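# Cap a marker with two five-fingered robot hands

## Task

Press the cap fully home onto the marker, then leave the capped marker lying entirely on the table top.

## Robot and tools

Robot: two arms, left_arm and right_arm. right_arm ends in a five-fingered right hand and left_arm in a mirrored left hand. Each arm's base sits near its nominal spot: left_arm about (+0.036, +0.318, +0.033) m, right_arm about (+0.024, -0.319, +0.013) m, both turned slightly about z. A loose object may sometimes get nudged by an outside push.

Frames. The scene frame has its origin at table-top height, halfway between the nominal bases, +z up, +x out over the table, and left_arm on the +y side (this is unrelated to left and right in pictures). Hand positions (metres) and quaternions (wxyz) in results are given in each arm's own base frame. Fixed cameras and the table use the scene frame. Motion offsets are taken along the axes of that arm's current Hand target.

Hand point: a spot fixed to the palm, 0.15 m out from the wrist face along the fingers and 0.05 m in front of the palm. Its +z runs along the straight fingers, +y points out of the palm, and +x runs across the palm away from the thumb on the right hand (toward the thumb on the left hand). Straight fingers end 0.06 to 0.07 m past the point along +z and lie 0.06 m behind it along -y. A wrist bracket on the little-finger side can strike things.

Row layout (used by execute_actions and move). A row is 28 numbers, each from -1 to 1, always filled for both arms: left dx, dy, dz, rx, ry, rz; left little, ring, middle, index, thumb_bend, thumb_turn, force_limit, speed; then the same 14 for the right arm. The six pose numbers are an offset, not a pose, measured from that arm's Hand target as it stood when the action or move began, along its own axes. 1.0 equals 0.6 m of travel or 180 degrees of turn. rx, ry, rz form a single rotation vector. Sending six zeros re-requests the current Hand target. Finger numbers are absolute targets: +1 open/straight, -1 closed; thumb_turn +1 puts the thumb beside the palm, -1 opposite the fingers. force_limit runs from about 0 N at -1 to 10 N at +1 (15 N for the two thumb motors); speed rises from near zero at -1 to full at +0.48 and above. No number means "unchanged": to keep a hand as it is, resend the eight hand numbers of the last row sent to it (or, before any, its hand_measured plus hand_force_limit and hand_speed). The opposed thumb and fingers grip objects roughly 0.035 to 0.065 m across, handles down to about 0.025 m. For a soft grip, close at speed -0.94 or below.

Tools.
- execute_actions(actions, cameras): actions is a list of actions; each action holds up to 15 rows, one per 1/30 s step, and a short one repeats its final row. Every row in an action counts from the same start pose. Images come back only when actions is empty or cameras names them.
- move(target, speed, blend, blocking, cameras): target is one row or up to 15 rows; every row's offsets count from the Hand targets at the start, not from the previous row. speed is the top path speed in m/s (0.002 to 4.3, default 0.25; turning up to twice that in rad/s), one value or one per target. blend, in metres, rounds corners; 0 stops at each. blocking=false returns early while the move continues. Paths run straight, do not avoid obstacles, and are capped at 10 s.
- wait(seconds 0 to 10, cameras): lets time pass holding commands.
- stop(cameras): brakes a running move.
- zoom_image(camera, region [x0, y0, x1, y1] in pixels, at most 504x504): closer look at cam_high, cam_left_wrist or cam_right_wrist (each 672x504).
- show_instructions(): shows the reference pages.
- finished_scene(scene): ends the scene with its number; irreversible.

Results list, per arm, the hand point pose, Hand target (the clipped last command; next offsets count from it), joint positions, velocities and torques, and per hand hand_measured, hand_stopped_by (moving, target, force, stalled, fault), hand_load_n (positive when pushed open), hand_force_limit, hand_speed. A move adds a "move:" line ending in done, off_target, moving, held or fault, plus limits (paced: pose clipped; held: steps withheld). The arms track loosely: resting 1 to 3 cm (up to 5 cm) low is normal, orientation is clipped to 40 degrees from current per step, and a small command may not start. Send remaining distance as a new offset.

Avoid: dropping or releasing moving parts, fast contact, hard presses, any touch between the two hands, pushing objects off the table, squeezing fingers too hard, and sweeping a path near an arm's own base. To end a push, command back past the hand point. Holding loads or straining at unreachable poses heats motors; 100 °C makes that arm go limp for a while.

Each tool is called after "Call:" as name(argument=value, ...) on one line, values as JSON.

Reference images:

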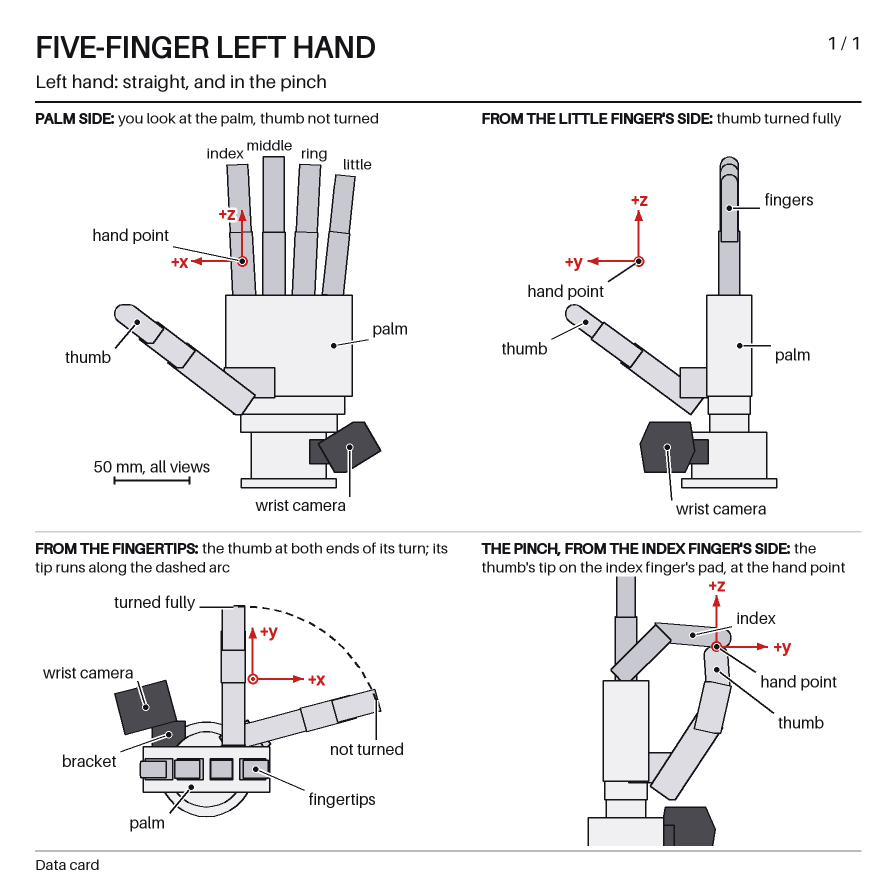

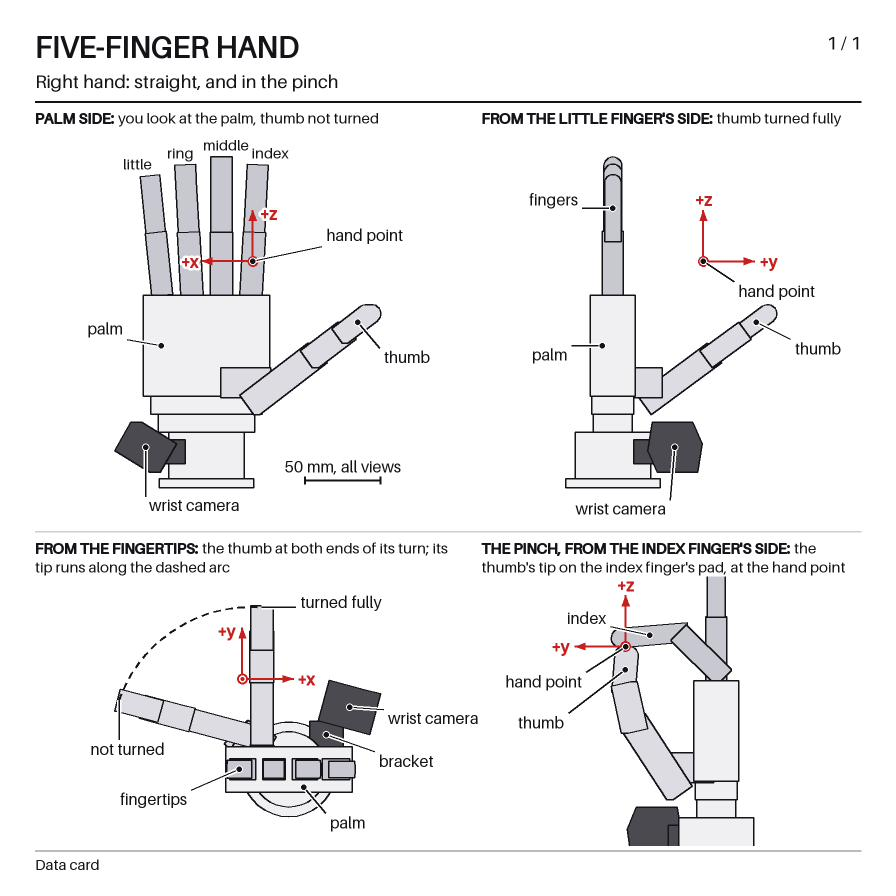

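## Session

Call:
execute_actions(actions=[])

Scene clock: 0.00 s.
left_arm: end_effector_position=(+0.4927, -0.1144, +0.3428) hand_measured=(+1.000, +1.000, +1.000, +1.000, +1.000, +1.000) hand_load_n=(+0.0, +0.0, +0.0, +0.0, +0.0, +0.0) hand_stopped_by=(target, target, target, target, target, target) hand_force_limit=0.00 hand_speed=-0.80 end_effector_quat_wxyz=(+0.368, +0.882, -0.230, +0.187) | right_arm: end_effector_position=(+0.2691, +0.2504, +0.2247) hand_measured=(+1.000, +1.000, +1.000, +1.000, +1.000, +1.000) hand_load_n=(+0.0, +0.0, +0.0, +0.0, +0.0, +0.0) hand_stopped_by=(target, target, target, target, target, target) hand_force_limit=0.00 hand_speed=-0.80 end_effector_quat_wxyz=(-0.022, +0.840, -0.371, +0.395)
Joint positions: left_arm=[0.158 1.566 1.53 -1.469 0.849 -0.933] | right_arm=[1.05 1.289 1.178 -1.293 0.8 0.239]
Joint velocities: within noise
Joint torques (N m): no reading
Motor temperatures (°C): left_arm=[23 25 30 25 23 22] | right_arm=[22 23 32 23 25 25]
Heat: left arm: hottest elbow 30 °C; right arm: hottest elbow 32 °C.
Hand target: left_arm +0.4970, -0.1137, +0.3471; +0.365, +0.881, -0.232, +0.192 | right_arm +0.2729, +0.2568, +0.2358; -0.036, +0.837, -0.376, +0.397
camera_calibration:
cam_left_wrist: T_world_to_cam=[[0.723946, 0.556866, -0.407189, -0.156848], [0.468145, 0.0369679, 0.882878, -0.531125], [0.506698, -0.829779, -0.233931, -0.150061], [0, 0, 0, 1]] pos_world=[0.438229, -0.0175395, 0.369948]
cam_right_wrist: T_world_to_cam=[[-0.455706, -0.8825, -0.116301, 0.367816], [-0.85096, 0.47025, -0.233949, 0.162242], [0.261151, -0.00764439, -0.965268, 0.266753], [0, 0, 0, 1]] pos_world=[0.236015, 0.250343, 0.338222]

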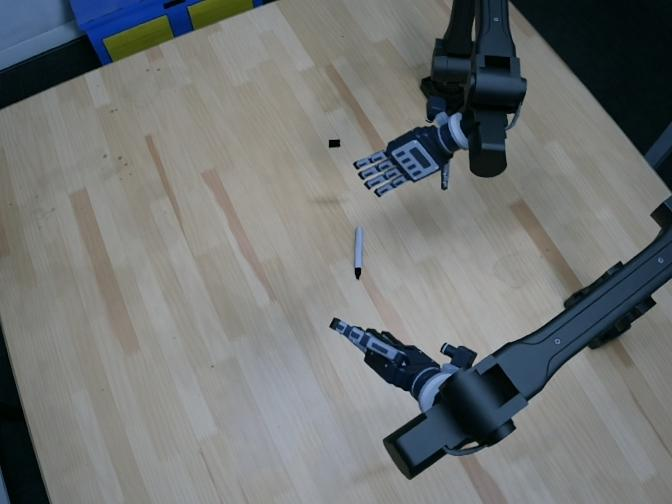

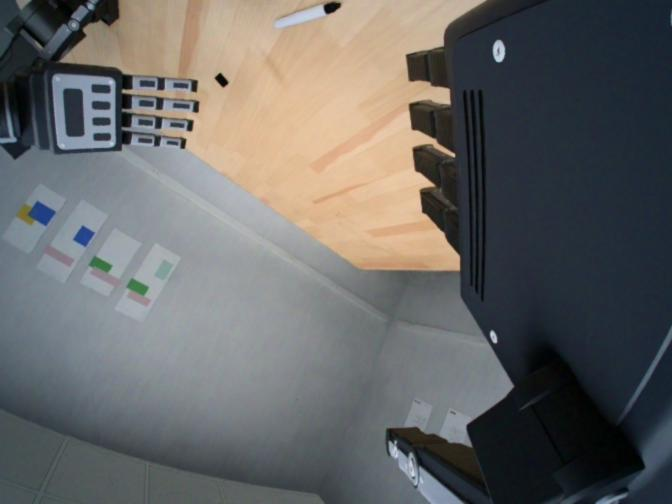

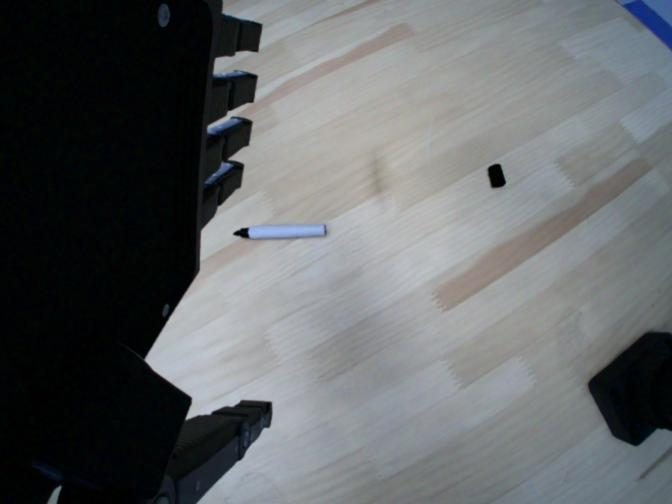

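Call:
zoom_image(camera="cam_high", region=[310, 120, 370, 165])

Call:
zoom_image(camera="cam_high", region=[325, 215, 395, 290])

Call:
zoom_image(camera="cam_right_wrist", region=[475, 150, 525, 200])

Call:
zoom_image(camera="cam_right_wrist", region=[225, 200, 345, 260])

Call:
zoom_image(camera="cam_left_wrist", region=[205, 60, 245, 100])

Scaled by 8.400 from the camera's 672x504 image, which has a finer 960x720 frame.

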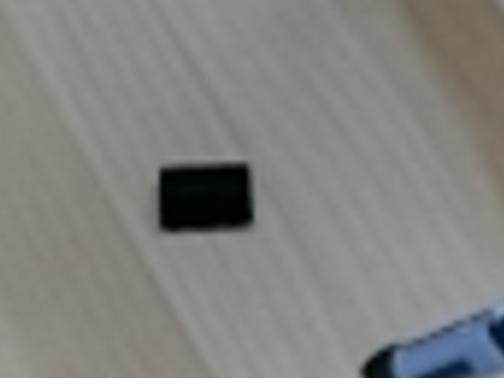

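Scaled by 6.720 from the camera's 672x504 image, which has a finer 960x720 frame.

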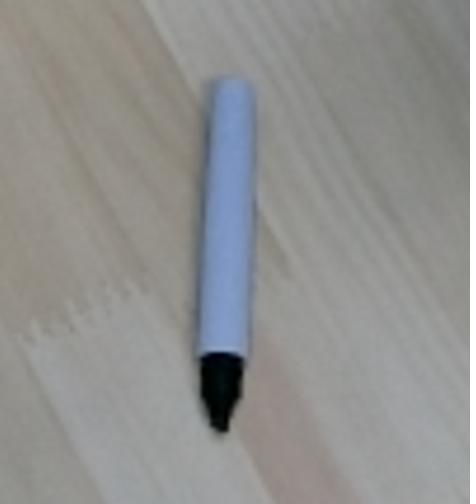

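Scaled by 10.080 from the camera's 672x504 image, which has a finer 960x720 frame.

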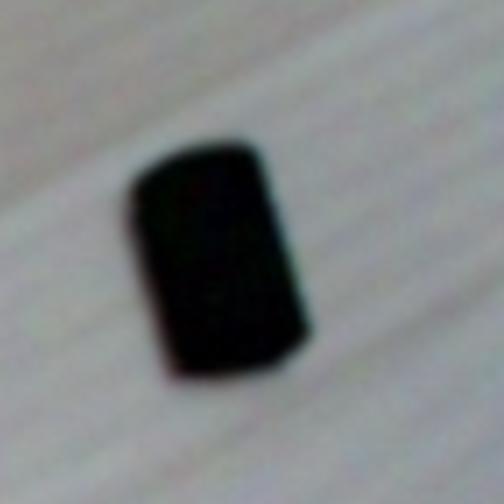

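Scaled by 4.200 from the camera's 672x504 image, which has a finer 960x720 frame.

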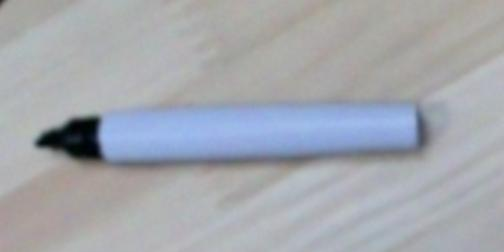

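Scaled by 12.600 from the camera's 672x504 image, which has a finer 960x720 frame.

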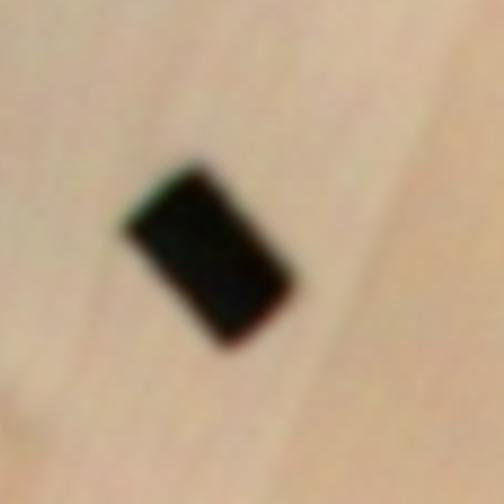

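Call:
move(target=[0,0,0,0,0,0,1,1,1,1,1,1,0,-0.8,-0.0087,0.255,0.239,0.1107,0.1001,0.3482,1,1,1,1,1,1,0,-0.8], speed=0.25, cameras=["cam_right_wrist"])

Scene clock: 88.30 s.
left_arm: end_effector_position=(+0.4927, -0.1144, +0.3428) hand_measured=(+1.000, +1.000, +1.000, +1.000, +1.000, +1.000) hand_load_n=(+0.0, +0.0, +0.0, +0.0, +0.0, +0.0) hand_stopped_by=(target, target, target, target, target, target) hand_force_limit=0.00 hand_speed=-0.80 end_effector_quat_wxyz=(+0.368, +0.882, -0.230, +0.187) | right_arm: end_effector_position=(+0.2732, +0.1177, +0.0765) hand_measured=(+1.000, +1.000, +1.000, +1.000, +1.000, +1.000) hand_load_n=(+0.0, +0.0, +0.0, +0.0, +0.0, +0.0) hand_stopped_by=(target, target, target, target, target, target) hand_force_limit=0.00 hand_speed=-0.80 end_effector_quat_wxyz=(+0.310, -0.449, +0.676, -0.496)
Joint positions: left_arm=[0.158 1.566 1.53 -1.469 0.849 -0.933] | right_arm=[0.965 0.896 0.321 -0.5 1.204 1.019]
Joint torques (N m): left_arm=[0.09 -12.22 8.44 0.91 0.88 0.08] | right_arm=[-1.49 -2.37 7.23 1.81 0.8 0.11]
Motor temperatures (°C): left_arm=[23 27 37 25 24 22] | right_arm=[22 24 38 23 26 25]
Heat: left arm: hottest elbow 37 °C; right arm: hottest elbow 38 °C.
Hand target: left_arm +0.4970, -0.1137, +0.3471; +0.365, +0.881, -0.232, +0.192 | right_arm +0.2780, +0.1169, +0.0798; +0.316, -0.435, +0.683, -0.495
Off the commanded pose: left_arm 0.006 m, 1 deg | right_arm 0.006 m, 2 deg.
move: done
camera_calibration:
cam_right_wrist: T_world_to_cam=[[-0.409765, -0.173041, -0.895628, 0.19901], [-0.214908, 0.972518, -0.089573, -0.0503855], [0.886514, 0.155774, -0.435692, -0.108918], [0, 0, 0, 1]] pos_world=[0.167276, 0.100404, 0.126271]
Images, in order (width x height): cam_right_wrist 672x504.

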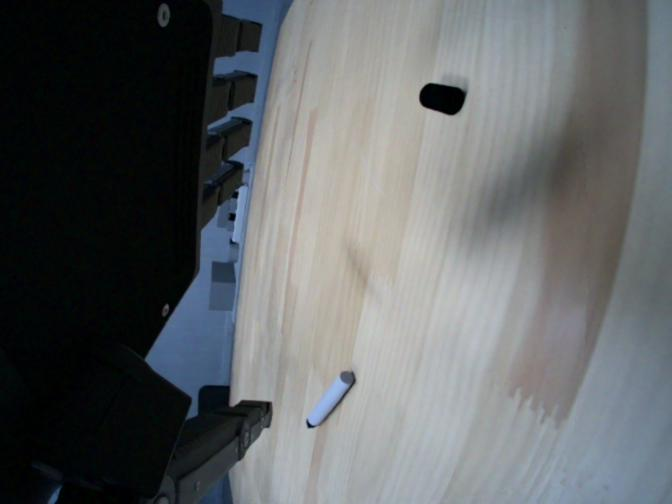

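Call:
zoom_image(camera="cam_right_wrist", region=[410, 70, 480, 125])

Call:
zoom_image(camera="cam_right_wrist", region=[300, 360, 360, 435])

Scaled by 7.200 from the camera's 672x504 image, which has a finer 960x720 frame.

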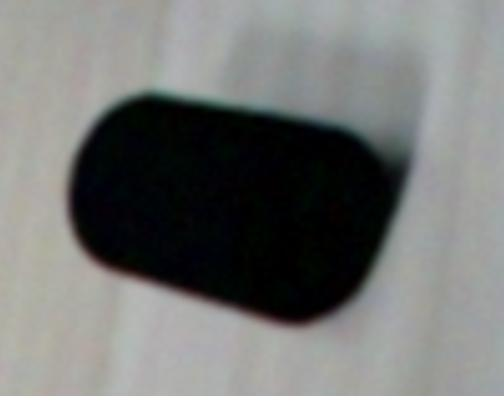

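Scaled by 6.720 from the camera's 672x504 image, which has a finer 960x720 frame.

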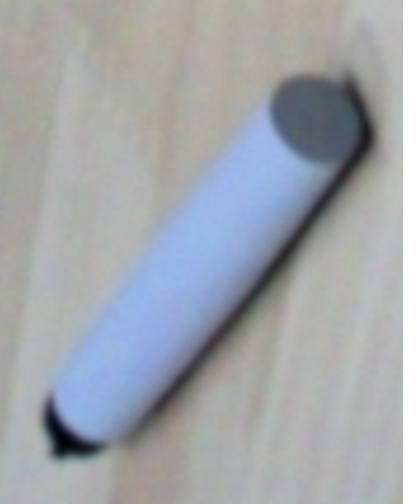

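Call:
zoom_image(camera="cam_right_wrist", region=[416, 80, 470, 118])

Scaled by 9.333 from the camera's 672x504 image, which has a finer 960x720 frame.

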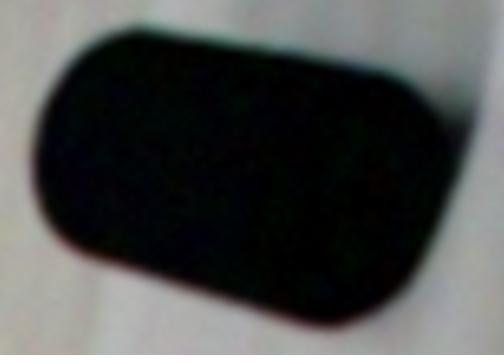

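Call:
move(target=[0,0,0,0,0,0,1,1,1,1,1,1,0,-0.8,-0.0022,0.0703,0.1398,0,0,0,1,1,1,1,1,1,0,-0.8], speed=0.2, cameras=["cam_right_wrist"])

Call:
zoom_image(camera="cam_right_wrist", region=[390, 50, 490, 150])

Scene clock: 123.80 s.
left_arm: end_effector_position=(+0.4927, -0.1144, +0.3428) hand_measured=(+1.000, +1.000, +1.000, +1.000, +1.000, +1.000) hand_load_n=(+0.0, -0.5, -0.5, +0.0, +0.0, +0.0) hand_stopped_by=(target, target, target, target, target, target) hand_force_limit=0.00 hand_speed=-0.80 end_effector_quat_wxyz=(+0.368, +0.882, -0.230, +0.187) | right_arm: end_effector_position=(+0.3364, +0.0944, +0.0145) hand_measured=(+1.000, +1.000, +1.000, +1.000, +1.000, +1.000) hand_load_n=(+0.0, +0.0, +0.0, +0.0, +0.0, +0.0) hand_stopped_by=(target, target, target, target, target, target) hand_force_limit=0.00 hand_speed=-0.80 end_effector_quat_wxyz=(+0.318, -0.438, +0.681, -0.492)
Joint positions: left_arm=[0.158 1.566 1.53 -1.469 0.849 -0.933] | right_arm=[0.664 1.284 0.2 0.467 1 0.541]
Joint torques (N m): left_arm=[0.15 -12.45 8.46 0.91 0.88 0.09] | right_arm=[-1.55 -3.72 4.46 2.47 0.35 -0.04]
Heat: left arm: hottest elbow 37 °C; right arm: hottest elbow 37 °C.
Hand target: left_arm +0.4970, -0.1137, +0.3471; +0.365, +0.881, -0.232, +0.192 | right_arm +0.3390, +0.0898, +0.0136; +0.316, -0.435, +0.683, -0.495
Off the commanded pose: left_arm 0.006 m, 1 deg | right_arm 0.005 m, 1 deg.
move: done
camera_calibration:
cam_right_wrist: T_world_to_cam=[[-0.398115, -0.147536, -0.905394, 0.15916], [-0.204848, 0.976357, -0.069025, -0.0238082], [0.894171, 0.157988, -0.418924, -0.191425], [0, 0, 0, 1]] pos_world=[0.229654, 0.07697, 0.0622669]
Images, in order (width x height): cam_right_wrist 672x504.

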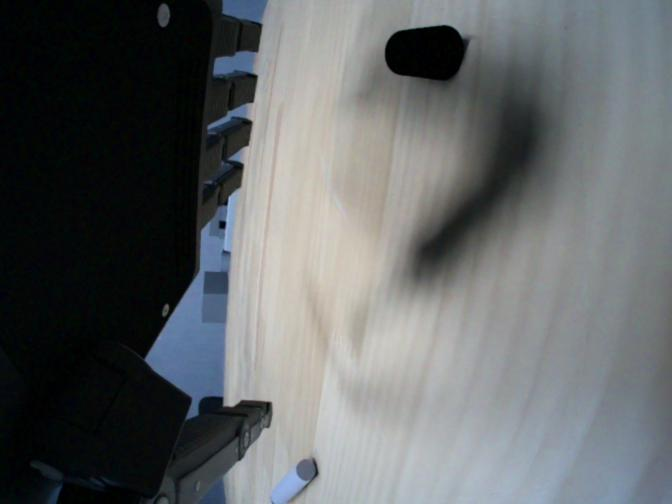

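Scaled by 5.040 from the camera's 672x504 image, which has a finer 960x720 frame.

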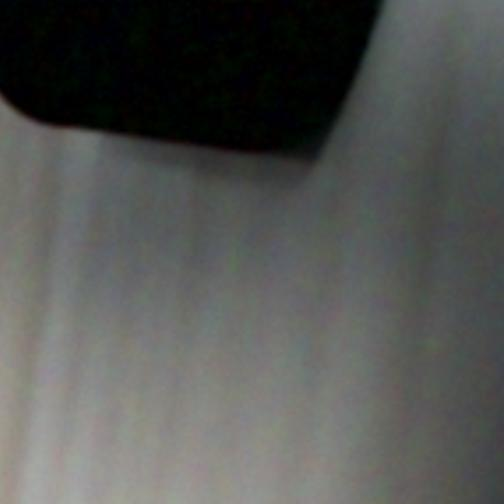

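Call:
zoom_image(camera="cam_right_wrist", region=[380, 20, 470, 85])

Call:
zoom_image(camera="cam_right_wrist", region=[428, 25, 472, 80])

Scaled by 5.600 from the camera's 672x504 image, which has a finer 960x720 frame.

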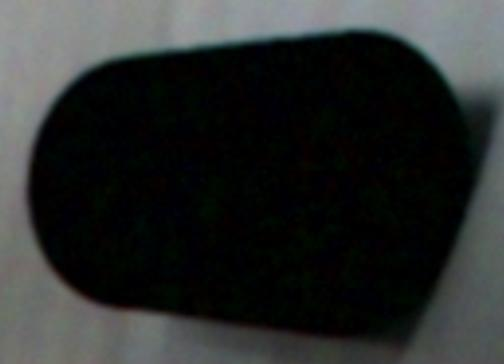

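Scaled by 9.164 from the camera's 672x504 image, which has a finer 960x720 frame.

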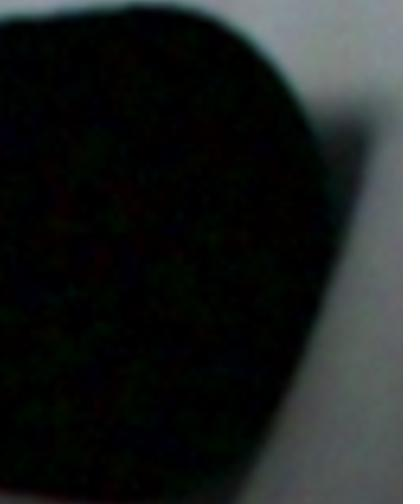

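Call:
move(target=[[0,0,0,0,0,0,1,1,1,1,1,1,0,-0.8,0,-0.1268,-0.0412,0,0,0,1,0.1,0.1,0.1,0.45,-1,0,0.2],[0,0,0,0,0,0,1,1,1,1,1,1,0,-0.8,0.1235,-0.1245,-0.0292,0.0003,-0.3781,-0.1235,1,0.1,0.1,0.1,0.45,-1,0,0.2]], speed=0.25, blend=0.03, cameras=["cam_right_wrist","cam_high"])

Scene clock: 205.07 s.
left_arm: end_effector_position=(+0.4927, -0.1144, +0.3428) hand_measured=(+1.000, +1.000, +1.000, +1.000, +1.000, +1.000) hand_load_n=(+0.0, +0.0, +0.0, +0.0, +0.0, +0.0) hand_stopped_by=(target, target, target, target, target, target) hand_force_limit=0.00 hand_speed=-0.80 end_effector_quat_wxyz=(+0.368, +0.882, -0.230, +0.187) | right_arm: end_effector_position=(+0.2987, +0.0306, +0.0777) hand_measured=(+1.000, +0.100, +0.100, +0.100, +0.450, -1.000) hand_load_n=(+0.0, +0.0, +0.0, +0.0, +0.0, +0.0) hand_stopped_by=(target, target, target, target, target, target) hand_force_limit=0.00 hand_speed=0.20 end_effector_quat_wxyz=(-0.548, +0.751, -0.307, +0.203)
Joint positions: left_arm=[0.158 1.566 1.53 -1.469 0.849 -0.933] | right_arm=[-0.491 1.065 0.386 -0.252 -1.164 -0.857]
Joint torques (N m): left_arm=[-0.09 -12.1 8.43 0.95 0.87 0.09] | right_arm=[-1.26 -3.19 10.15 1.22 -0.6 -0.05]
Heat: left arm: hottest elbow 38 °C; right arm: hottest elbow 35 °C.
Hand target: left_arm +0.4970, -0.1137, +0.3471; +0.365, +0.881, -0.232, +0.192 | right_arm +0.3135, +0.0200, +0.0899; -0.546, +0.752, -0.299, +0.217
Off the commanded pose: left_arm 0.006 m, 1 deg | right_arm 0.022 m, 2 deg.
move: off_target (right_arm)
camera_calibration:
cam_right_wrist: T_world_to_cam=[[-0.0103186, -0.410299, -0.911893, 0.0847179], [-0.991695, 0.121111, -0.0432714, 0.294325], [0.128195, 0.903873, -0.408141, 0.0839916], [0, 0, 0, 1]] pos_world=[0.281988, -0.0768043, 0.12427]
Images, in order (width x height): cam_high 672x504, cam_right_wrist 672x504.

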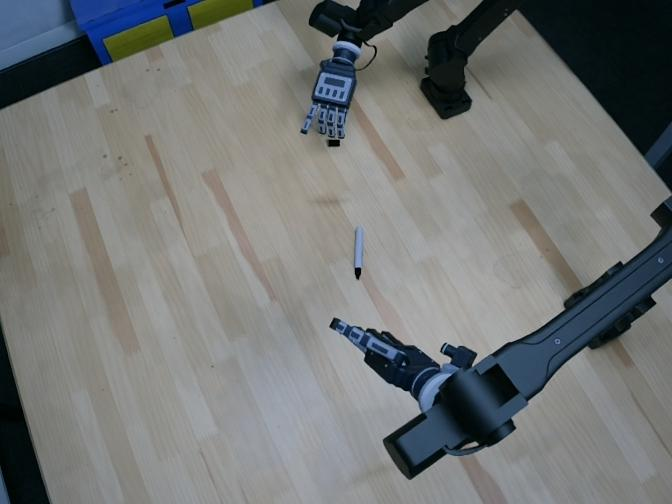

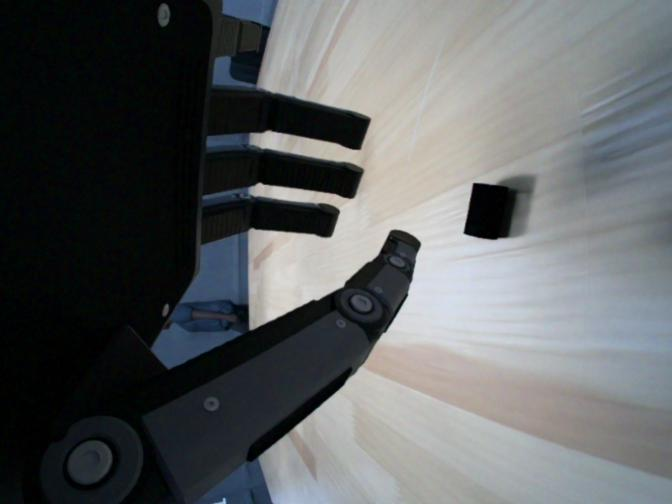

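Call:
move(target=[0,0,0,0,0,0,1,1,1,1,1,1,0,-0.8,0.0103,0.0603,0.0298,0,0,0,1,0.1,0.1,0.1,0.45,-1,0,0.2], speed=0.15, cameras=["cam_right_wrist"])

Scene clock: 213.73 s.
left_arm: end_effector_position=(+0.4927, -0.1144, +0.3428) hand_measured=(+1.000, +1.000, +1.000, +1.000, +1.000, +1.000) hand_load_n=(+0.0, +0.0, +0.0, +0.0, +0.0, +0.0) hand_stopped_by=(target, target, target, target, target, target) hand_force_limit=0.00 hand_speed=-0.80 end_effector_quat_wxyz=(+0.368, +0.882, -0.230, +0.187) | right_arm: end_effector_position=(+0.3205, +0.0187, +0.0519) hand_measured=(+1.000, +0.100, +0.100, +0.100, +0.450, -1.000) hand_load_n=(+0.0, +0.0, +0.0, +0.0, +0.0, +0.0) hand_stopped_by=(target, target, target, target, target, target) hand_force_limit=0.00 hand_speed=0.20 end_effector_quat_wxyz=(-0.545, +0.752, -0.299, +0.219)
Joint positions: left_arm=[0.158 1.566 1.53 -1.469 0.849 -0.933] | right_arm=[-0.491 1.22 0.386 -0.053 -1.16 -0.847]
Joint torques (N m): left_arm=[-0.03 -12.45 8.44 0.91 0.87 0.09] | right_arm=[0.26 -4.25 5.81 2.11 -0.4 0.11]
Heat: left arm: hottest elbow 38 °C; right arm: hottest elbow 36 °C.
Hand target: left_arm +0.4970, -0.1137, +0.3471; +0.365, +0.881, -0.232, +0.192 | right_arm +0.3220, +0.0199, +0.0501; -0.546, +0.752, -0.299, +0.218
Off the commanded pose: left_arm 0.006 m, 1 deg | right_arm 0.003 m, 0 deg.
move: done
camera_calibration:
cam_right_wrist: T_world_to_cam=[[0.0154049, -0.426303, -0.904449, 0.0481669], [-0.989147, 0.125694, -0.076092, 0.317077], [0.146122, 0.895805, -0.41974, 0.0764101], [0, 0, 0, 1]] pos_world=[0.301729, -0.0877696, 0.0997639]
Images, in order (width x height): cam_right_wrist 672x504.

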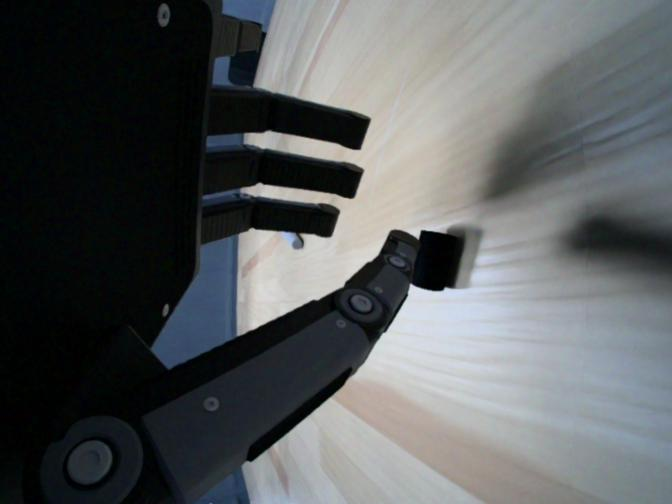

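Call:
move(target=[[0,0,0,0,0,0,1,1,1,1,1,1,0,-0.8,-0.017,0.0007,-0.002,0,0,0,1,0.1,0.1,0.1,0.45,-1,0,0.2],[0,0,0,0,0,0,1,1,1,1,1,1,0,-0.8,-0.017,0.052,0.0148,0,0,0,1,0.1,0.1,0.1,0.45,-1,0,0.2]], speed=0.1, cameras=["cam_right_wrist"])

Scene clock: 224.50 s.
left_arm: end_effector_position=(+0.4927, -0.1144, +0.3428) hand_measured=(+1.000, +1.000, +1.000, +1.000, +1.000, +1.000) hand_load_n=(+0.0, +0.0, +0.0, +0.0, +0.0, +0.0) hand_stopped_by=(target, target, target, target, target, target) hand_force_limit=0.00 hand_speed=-0.80 end_effector_quat_wxyz=(+0.368, +0.882, -0.230, +0.187) | right_arm: end_effector_position=(+0.3125, +0.0229, +0.0192) hand_measured=(+1.000, +0.100, +0.100, +0.100, +0.450, -1.000) hand_load_n=(+0.0, +0.0, +0.0, +0.0, +0.0, +0.0) hand_stopped_by=(target, target, target, target, target, target) hand_force_limit=0.00 hand_speed=0.20 end_effector_quat_wxyz=(-0.545, +0.751, -0.301, +0.220)
Joint positions: left_arm=[0.158 1.566 1.53 -1.469 0.849 -0.933] | right_arm=[-0.491 1.321 0.325 0.12 -1.156 -0.836]
Joint torques (N m): left_arm=[-0.09 -12.34 8.44 0.94 0.88 0.1] | right_arm=[0.73 -4.48 4.92 2.13 -0.41 0.11]
Heat: left arm: hottest elbow 38 °C; right arm: hottest elbow 36 °C.
Hand target: left_arm +0.4970, -0.1137, +0.3471; +0.365, +0.881, -0.232, +0.192 | right_arm +0.3138, +0.0260, +0.0177; -0.546, +0.752, -0.299, +0.218
Off the commanded pose: left_arm 0.006 m, 1 deg | right_arm 0.004 m, 0 deg.
move: done
camera_calibration:
cam_right_wrist: T_world_to_cam=[[0.0121573, -0.425963, -0.904659, 0.0215541], [-0.988417, 0.131754, -0.0753201, 0.305679], [0.151276, 0.895096, -0.419427, 0.058511], [0, 0, 0, 1]] pos_world=[0.293025, -0.0834663, 0.067064]
Images, in order (width x height): cam_right_wrist 672x504.

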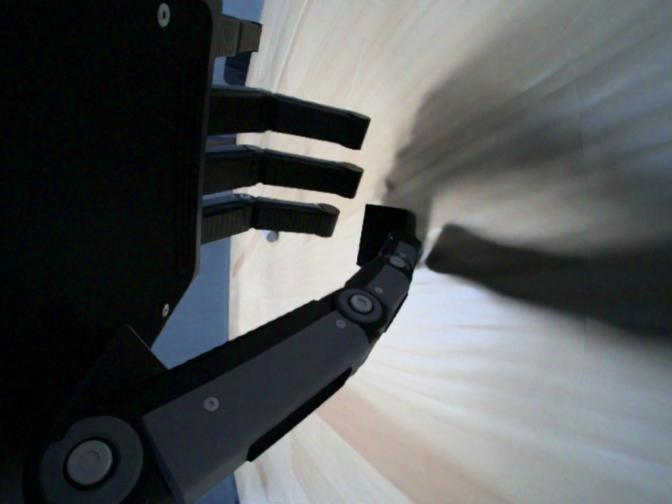

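Call:
move(target=[[0,0,0,0,0,0,1,1,1,1,1,1,0,-0.8,0,0.0119,0.0039,0,0,0,1,0.1,0.1,0.1,0.45,-1,0,0.2],[0,0,0,0,0,0,1,1,1,1,1,1,0,-0.8,0,0.0119,0.0039,0,0,0,1,0.1,0.1,0.1,0.33,-1,0,-0.85]], speed=0.06, cameras=["cam_right_wrist"])

Scene clock: 231.97 s.
left_arm: end_effector_position=(+0.4927, -0.1144, +0.3428) hand_measured=(+1.000, +1.000, +1.000, +1.000, +1.000, +1.000) hand_load_n=(+0.0, +0.0, +0.0, +0.5, +0.0, +0.0) hand_stopped_by=(target, target, target, target, target, target) hand_force_limit=0.00 hand_speed=-0.80 end_effector_quat_wxyz=(+0.368, +0.882, -0.230, +0.187) | right_arm: end_effector_position=(+0.3129, +0.0228, +0.0121) hand_measured=(+1.000, +0.100, +0.100, +0.100, +0.330, -1.000) hand_load_n=(+0.0, +0.0, +0.0, +0.0, +0.0, +0.0) hand_stopped_by=(target, target, target, target, target, target) hand_force_limit=0.00 hand_speed=-0.85 end_effector_quat_wxyz=(-0.545, +0.750, -0.303, +0.220)
Joint positions: left_arm=[0.158 1.566 1.53 -1.469 0.849 -0.933] | right_arm=[-0.491 1.356 0.32 0.162 -1.156 -0.83]
Joint torques (N m): left_arm=[-0.03 -12.28 8.46 0.95 0.88 0.1] | right_arm=[0.5 -4.78 4.52 2.11 -0.4 0.07]
Heat: left arm: hottest elbow 38 °C; right arm: hottest elbow 35 °C.
Hand target: left_arm +0.4970, -0.1137, +0.3471; +0.365, +0.881, -0.232, +0.192 | right_arm +0.3138, +0.0261, +0.0101; -0.546, +0.752, -0.299, +0.217
Off the commanded pose: left_arm 0.006 m, 1 deg | right_arm 0.004 m, 1 deg.
move: done
camera_calibration:
cam_right_wrist: T_world_to_cam=[[0.00931545, -0.423443, -0.905875, 0.0158847], [-0.988375, 0.133581, -0.072605, 0.305526], [0.151752, 0.89602, -0.417276, 0.0553381], [0, 0, 0, 1]] pos_world=[0.293428, -0.0836701, 0.0596635]
Images, in order (width x height): cam_right_wrist 672x504.

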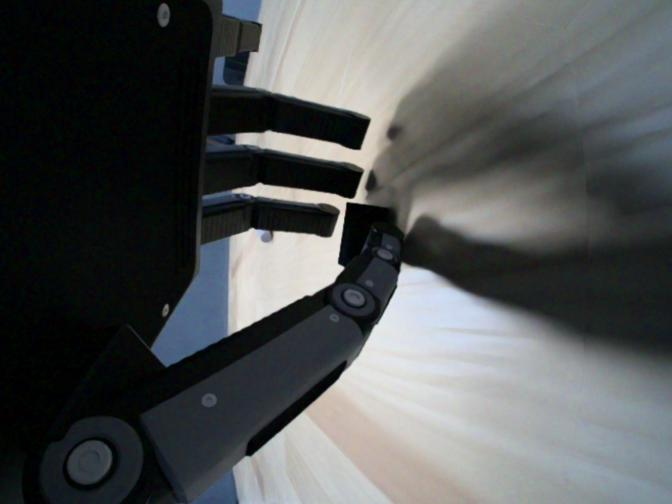

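Call:
move(target=[0,0,0,0,0,0,1,1,1,1,1,1,0,-0.8,0,0,0,0,0,0,1,0.1,-0.5,-0.5,0.33,-1,0,-0.8], speed=0.06, cameras=["cam_right_wrist"])

Scene clock: 237.40 s.
left_arm: end_effector_position=(+0.4927, -0.1144, +0.3428) hand_measured=(+1.000, +1.000, +1.000, +1.000, +1.000, +1.000) hand_load_n=(+0.0, +0.0, +0.0, +0.0, +0.0, +0.0) hand_stopped_by=(target, target, target, target, target, target) hand_force_limit=0.00 hand_speed=-0.80 end_effector_quat_wxyz=(+0.368, +0.882, -0.230, +0.187) | right_arm: end_effector_position=(+0.3129, +0.0229, +0.0121) hand_measured=(+1.000, +0.100, -0.100, -0.154, +0.332, -1.000) hand_load_n=(+0.0, +0.0, +4.5, +7.5, +10.5, +0.5) hand_stopped_by=(target, target, force, force, target, target) hand_force_limit=0.00 hand_speed=-0.80 end_effector_quat_wxyz=(-0.545, +0.750, -0.303, +0.220)
Joint positions: left_arm=[0.158 1.566 1.53 -1.469 0.849 -0.933] | right_arm=[-0.491 1.356 0.32 0.162 -1.156 -0.83]
Joint torques (N m): left_arm=[-0.03 -12.28 8.43 0.87 0.88 0.09] | right_arm=[0.5 -4.72 4.49 2.14 -0.4 0.08]
Heat: left arm: hottest elbow 38 °C; right arm: hottest elbow 35 °C.
Hand target: left_arm +0.4970, -0.1137, +0.3471; +0.365, +0.881, -0.232, +0.192 | right_arm +0.3138, +0.0261, +0.0101; -0.546, +0.752, -0.299, +0.217
Off the commanded pose: left_arm 0.006 m, 1 deg | right_arm 0.004 m, 1 deg.
move: done
camera_calibration:
cam_right_wrist: T_world_to_cam=[[0.0089948, -0.423199, -0.905992, 0.0160061], [-0.988378, 0.13373, -0.0722796, 0.30552], [0.151747, 0.896113, -0.417078, 0.0553355], [0, 0, 0, 1]] pos_world=[0.293429, -0.0836705, 0.0596635]
Images, in order (width x height): cam_right_wrist 672x504.

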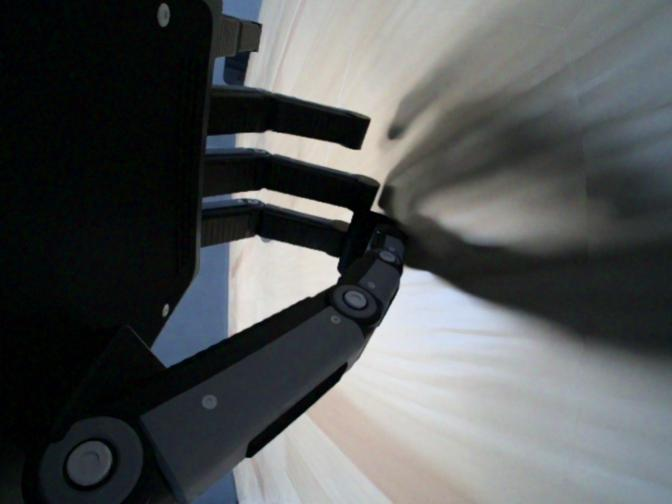

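Call:
move(target=[[0,0,0,0,0,0,1,1,1,1,1,1,0,-0.8,0,-0.1268,-0.0412,0,0,0,1,0.1,-0.5,-0.5,0.33,-1,0,-0.8],[0,0,0,0,0,0,1,1,1,1,1,1,0,-0.8,-0.4178,-0.291,0.464,0.0003,0.2467,0.0802,1,0.1,-0.5,-0.5,0.33,-1,0,-0.8]], speed=0.25, blend=0.02, cameras=["cam_high","cam_right_wrist"])

Scene clock: 270.80 s.
left_arm: end_effector_position=(+0.4927, -0.1144, +0.3428) hand_measured=(+1.000, +1.000, +1.000, +1.000, +1.000, +1.000) hand_load_n=(+0.0, +0.0, +0.0, +0.0, -0.5, +0.0) hand_stopped_by=(target, target, target, target, target, target) hand_force_limit=0.00 hand_speed=-0.80 end_effector_quat_wxyz=(+0.368, +0.882, -0.230, +0.187) | right_arm: end_effector_position=(+0.3452, +0.4133, +0.0792) hand_measured=(+1.000, +0.100, -0.100, -0.154, +0.332, -1.000) hand_load_n=(+0.0, +0.0, +4.5, +7.5, +11.0, +0.5) hand_stopped_by=(target, target, force, force, target, target) hand_force_limit=0.00 hand_speed=-0.80 end_effector_quat_wxyz=(-0.405, +0.580, -0.568, +0.421)
Joint positions: left_arm=[0.158 1.566 1.53 -1.469 0.849 -0.933] | right_arm=[1.135 1.576 0.815 0.08 1.042 0.581]
Joint torques (N m): left_arm=[0.09 -12.22 8.43 0.92 0.88 0.09] | right_arm=[0.03 -9.29 9.81 1.44 0.59 0.11]
Heat: left arm: hottest elbow 38 °C; right arm: hottest elbow 34 °C.
Hand target: left_arm +0.4970, -0.1137, +0.3471; +0.365, +0.881, -0.232, +0.192 | right_arm +0.3507, +0.4298, +0.0899; -0.415, +0.571, -0.572, +0.416
Off the commanded pose: left_arm 0.006 m, 1 deg | right_arm 0.021 m, 2 deg.
move: off_target (right_arm)
camera_calibration:
cam_right_wrist: T_world_to_cam=[[-0.306588, -0.325559, -0.894436, 0.309346], [-0.589963, 0.802417, -0.0898424, -0.122418], [0.746959, 0.500139, -0.438079, -0.31163], [0, 0, 0, 1]] pos_world=[0.255395, 0.354799, 0.129173]
Images, in order (width x height): cam_high 672x504, cam_right_wrist 672x504.

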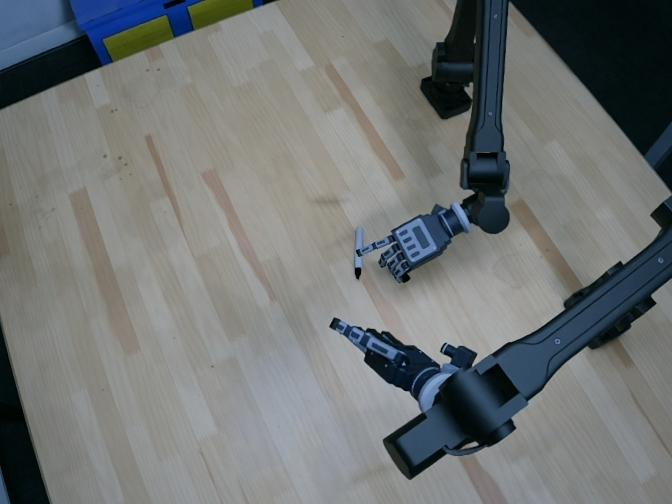

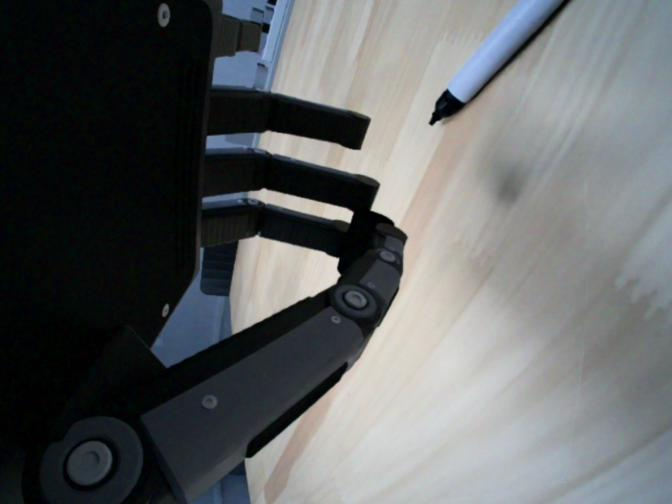

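Call:
move(target=[[0,0,0,0,0,0,1,1,1,1,1,1,0,-0.8,0.0013,0.1,0.03,0,0,0,1,0.1,-0.5,-0.5,0.33,-1,0,-0.8],[0,0,0,0,0,0,1,1,1,1,1,1,0,-0.8,0.0017,0.1247,0.037,0,0,0,1,0.1,-0.5,-0.5,0.33,-1,0,-0.8]], speed=[0.15,0.05])

Scene clock: 279.40 s.
left_arm: end_effector_position=(+0.4927, -0.1144, +0.3428) hand_measured=(+1.000, +1.000, +1.000, +1.000, +1.000, +1.000) hand_load_n=(+0.0, +0.0, +0.0, +0.5, +0.0, +0.0) hand_stopped_by=(target, target, target, target, target, target) hand_force_limit=0.00 hand_speed=-0.80 end_effector_quat_wxyz=(+0.368, +0.882, -0.230, +0.187) | right_arm: end_effector_position=(+0.3516, +0.4255, +0.0178) hand_measured=(+1.000, +0.100, -0.100, -0.154, +0.332, -1.000) hand_load_n=(+0.0, +0.0, +4.5, +7.5, +10.5, +0.5) hand_stopped_by=(target, target, force, force, target, target) hand_force_limit=0.00 hand_speed=-0.80 end_effector_quat_wxyz=(-0.413, +0.570, -0.574, +0.418)
Joint positions: left_arm=[0.158 1.566 1.53 -1.469 0.849 -0.933] | right_arm=[1.135 1.751 0.803 0.283 1.048 0.593]
Joint torques (N m): left_arm=[-0.09 -12.16 8.44 0.9 0.88 0.09] | right_arm=[0.26 -10.05 5.24 2.3 0.45 0.05]
Heat: left arm: hottest elbow 38 °C; right arm: hottest elbow 35 °C.
Hand target: left_arm +0.4970, -0.1137, +0.3471; +0.365, +0.881, -0.232, +0.192 | right_arm +0.3488, +0.4287, +0.0118; -0.415, +0.571, -0.572, +0.416
Off the commanded pose: left_arm 0.006 m, 1 deg | right_arm 0.007 m, 0 deg.
move: done

Call:
move(target=[0,0,0,0,0,0,1,1,1,1,1,1,0,-0.8,0,0.0095,0.0031,0,0,0,1,0.1,-0.5,-0.5,0.33,-1,0,-0.8], speed=0.05)

Scene clock: 282.63 s.
left_arm: end_effector_position=(+0.4927, -0.1144, +0.3428) hand_measured=(+1.000, +1.000, +1.000, +1.000, +1.000, +1.000) hand_load_n=(+0.0, +0.0, +0.0, +0.0, -0.5, +0.5) hand_stopped_by=(target, target, target, target, target, target) hand_force_limit=0.00 hand_speed=-0.80 end_effector_quat_wxyz=(+0.368, +0.882, -0.230, +0.187) | right_arm: end_effector_position=(+0.3529, +0.4276, +0.0174) hand_measured=(+1.000, +0.100, -0.100, -0.154, +0.332, -1.000) hand_load_n=(+0.0, +0.0, +5.0, +7.5, +10.0, +0.0) hand_stopped_by=(target, target, force, force, target, target) hand_force_limit=0.00 hand_speed=-0.80 end_effector_quat_wxyz=(-0.419, +0.565, -0.575, +0.417)
Joint positions: left_arm=[0.158 1.566 1.53 -1.469 0.849 -0.933] | right_arm=[1.135 1.758 0.803 0.305 1.049 0.593]
Joint torques (N m): left_arm=[0.03 -12.28 8.42 0.92 0.88 0.08] | right_arm=[0.15 -9.58 4.98 2.18 0.37 0.05]
Heat: left arm: hottest elbow 38 °C; right arm: hottest elbow 35 °C.
Hand target: left_arm +0.4970, -0.1137, +0.3471; +0.365, +0.881, -0.232, +0.192 | right_arm +0.3488, +0.4288, +0.0059; -0.415, +0.571, -0.572, +0.416
Off the commanded pose: left_arm 0.006 m, 1 deg | right_arm 0.012 m, 1 deg.
move: off_target (right_arm)

Call:
move(target=[[0,0,0,0,0,0,1,1,1,1,1,1,0,-0.8,0,-0.0095,-0.0031,0,0,0,1,0.1,0.1,0.1,0.45,-1,0,-0.6],[0,0,0,0,0,0,1,1,1,1,1,1,0,-0.8,0,-0.1744,-0.0567,0,0,0,1,0.1,0.1,0.1,0.45,-1,0,-0.6]], speed=[0.05,0.12], cameras=["cam_high","cam_right_wrist","cam_left_wrist"])

Scene clock: 290.23 s.
left_arm: end_effector_position=(+0.4927, -0.1144, +0.3428) hand_measured=(+1.000, +1.000, +1.000, +1.000, +1.000, +1.000) hand_load_n=(+0.0, +0.0, +0.0, +0.0, +0.0, +0.0) hand_stopped_by=(target, target, target, target, target, target) hand_force_limit=0.00 hand_speed=-0.80 end_effector_quat_wxyz=(+0.368, +0.882, -0.230, +0.187) | right_arm: end_effector_position=(+0.3451, +0.4111, +0.0921) hand_measured=(+1.000, +0.100, +0.100, +0.100, +0.448, -1.000) hand_load_n=(+0.0, +0.0, +0.0, +0.0, +0.0, +0.0) hand_stopped_by=(target, target, target, target, target, target) hand_force_limit=0.00 hand_speed=-0.60 end_effector_quat_wxyz=(-0.396, +0.582, -0.569, +0.425)
Joint positions: left_arm=[0.158 1.566 1.53 -1.469 0.849 -0.933] | right_arm=[1.135 1.549 0.839 -0.001 1.049 0.594]
Joint torques (N m): left_arm=[0.09 -12.28 8.42 0.88 0.87 0.1] | right_arm=[0.26 -11.28 9.94 1.42 0.45 0.05]
Heat: left arm: hottest elbow 38 °C; right arm: hottest elbow 35 °C.
Hand target: left_arm +0.4970, -0.1137, +0.3471; +0.365, +0.881, -0.232, +0.192 | right_arm +0.3487, +0.4289, +0.1161; -0.416, +0.571, -0.572, +0.416
Off the commanded pose: left_arm 0.006 m, 1 deg | right_arm 0.030 m, 3 deg.
move: off_target (right_arm)
camera_calibration:
cam_left_wrist: T_world_to_cam=[[0.723946, 0.556866, -0.407189, -0.156848], [0.468145, 0.0369679, 0.882878, -0.531125], [0.506698, -0.829779, -0.233931, -0.150061], [0, 0, 0, 1]] pos_world=[0.438229, -0.0175395, 0.369948]
cam_right_wrist: T_world_to_cam=[[-0.316935, -0.337395, -0.886407, 0.327885], [-0.583236, 0.806324, -0.0983771, -0.122719], [0.747922, 0.485805, -0.452333, -0.297979], [0, 0, 0, 1]] pos_world=[0.25521, 0.354338, 0.143781]

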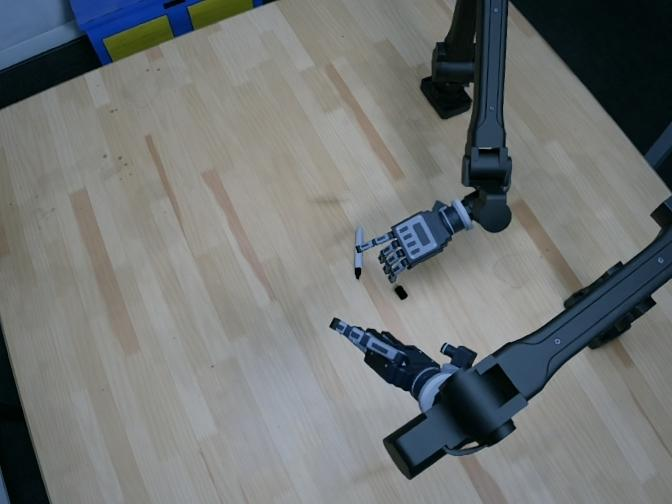

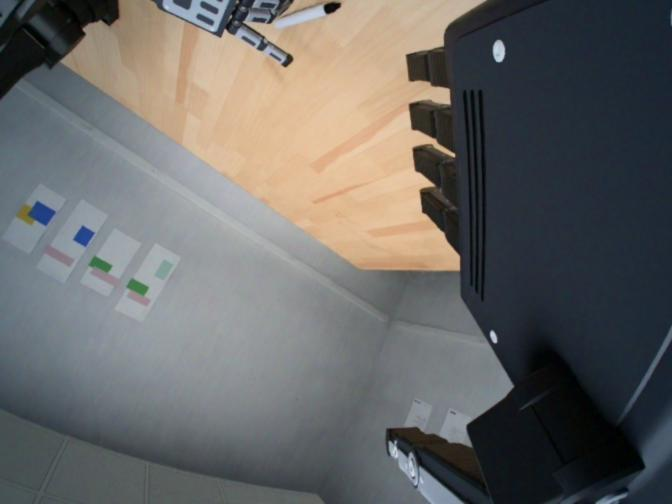

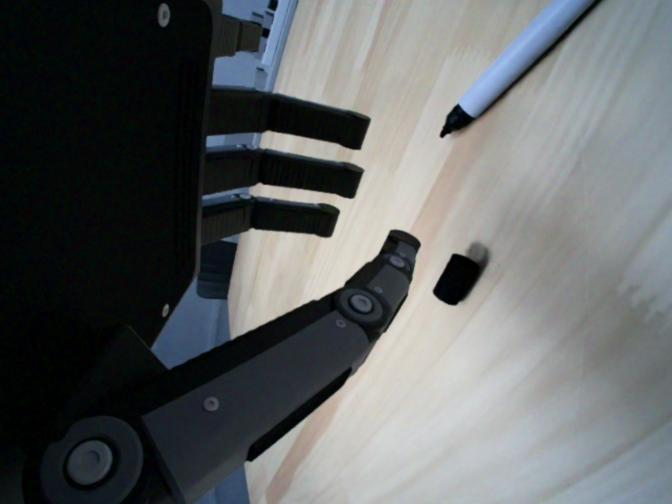

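Call:
zoom_image(camera="cam_high", region=[380, 270, 420, 310])

Call:
zoom_image(camera="cam_right_wrist", region=[420, 235, 500, 315])

Scaled by 12.600 from the camera's 672x504 image, which has a finer 960x720 frame.

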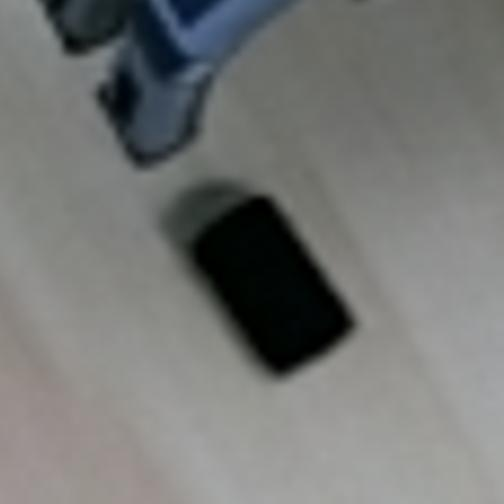

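Scaled by 6.300 from the camera's 672x504 image, which has a finer 960x720 frame.

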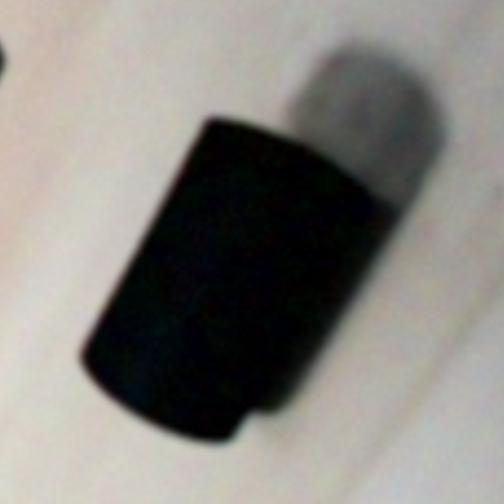

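Call:
move(target=[0,0,0,0,0,0,1,1,1,1,1,1,0,-0.8,0.1832,0.0557,0.1045,0,0.0793,0.0258,1,0.1,0.1,0.1,0.45,-1,0,-0.6], speed=0.2, cameras=["cam_right_wrist"])

Scene clock: 321.00 s.
left_arm: end_effector_position=(+0.4927, -0.1144, +0.3428) hand_measured=(+1.000, +1.000, +1.000, +1.000, +1.000, +1.000) hand_load_n=(+0.0, +0.0, +0.0, +0.0, +0.0, +0.0) hand_stopped_by=(target, target, target, target, target, target) hand_force_limit=0.00 hand_speed=-0.80 end_effector_quat_wxyz=(+0.368, +0.882, -0.230, +0.187) | right_arm: end_effector_position=(+0.3913, +0.3204, +0.0666) hand_measured=(+1.000, +0.100, +0.100, +0.100, +0.448, -1.000) hand_load_n=(+0.0, +0.0, +0.0, +0.0, +0.0, +0.0) hand_stopped_by=(target, target, target, target, target, target) hand_force_limit=0.00 hand_speed=-0.60 end_effector_quat_wxyz=(+0.355, -0.501, +0.636, -0.467)
Joint positions: left_arm=[0.158 1.566 1.53 -1.469 0.849 -0.933] | right_arm=[0.981 1.55 0.752 0.018 1.112 0.709]
Joint torques (N m): left_arm=[-0.03 -12.16 8.4 0.94 0.88 0.08] | right_arm=[-1.08 -8.64 6.37 2.21 0.59 0.11]
Heat: left arm: hottest elbow 38 °C; right arm: hottest elbow 39 °C.
Hand target: left_arm +0.4970, -0.1137, +0.3471; +0.365, +0.881, -0.232, +0.192 | right_arm +0.3978, +0.3189, +0.0649; +0.358, -0.492, +0.642, -0.467
Off the commanded pose: left_arm 0.006 m, 1 deg | right_arm 0.007 m, 1 deg.
move: done
camera_calibration:
cam_right_wrist: T_world_to_cam=[[-0.368674, -0.232329, -0.900057, 0.276814], [-0.37532, 0.923033, -0.0845239, -0.144773], [0.85042, 0.306648, -0.427496, -0.28432], [0, 0, 0, 1]] pos_world=[0.289509, 0.285128, 0.115367]
Images, in order (width x height): cam_right_wrist 672x504.

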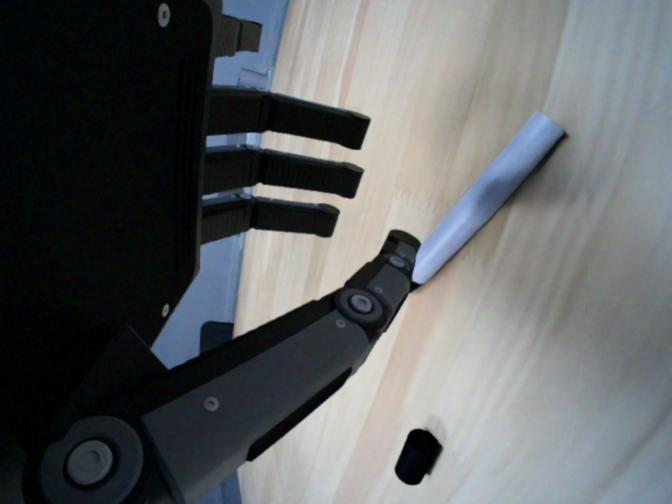

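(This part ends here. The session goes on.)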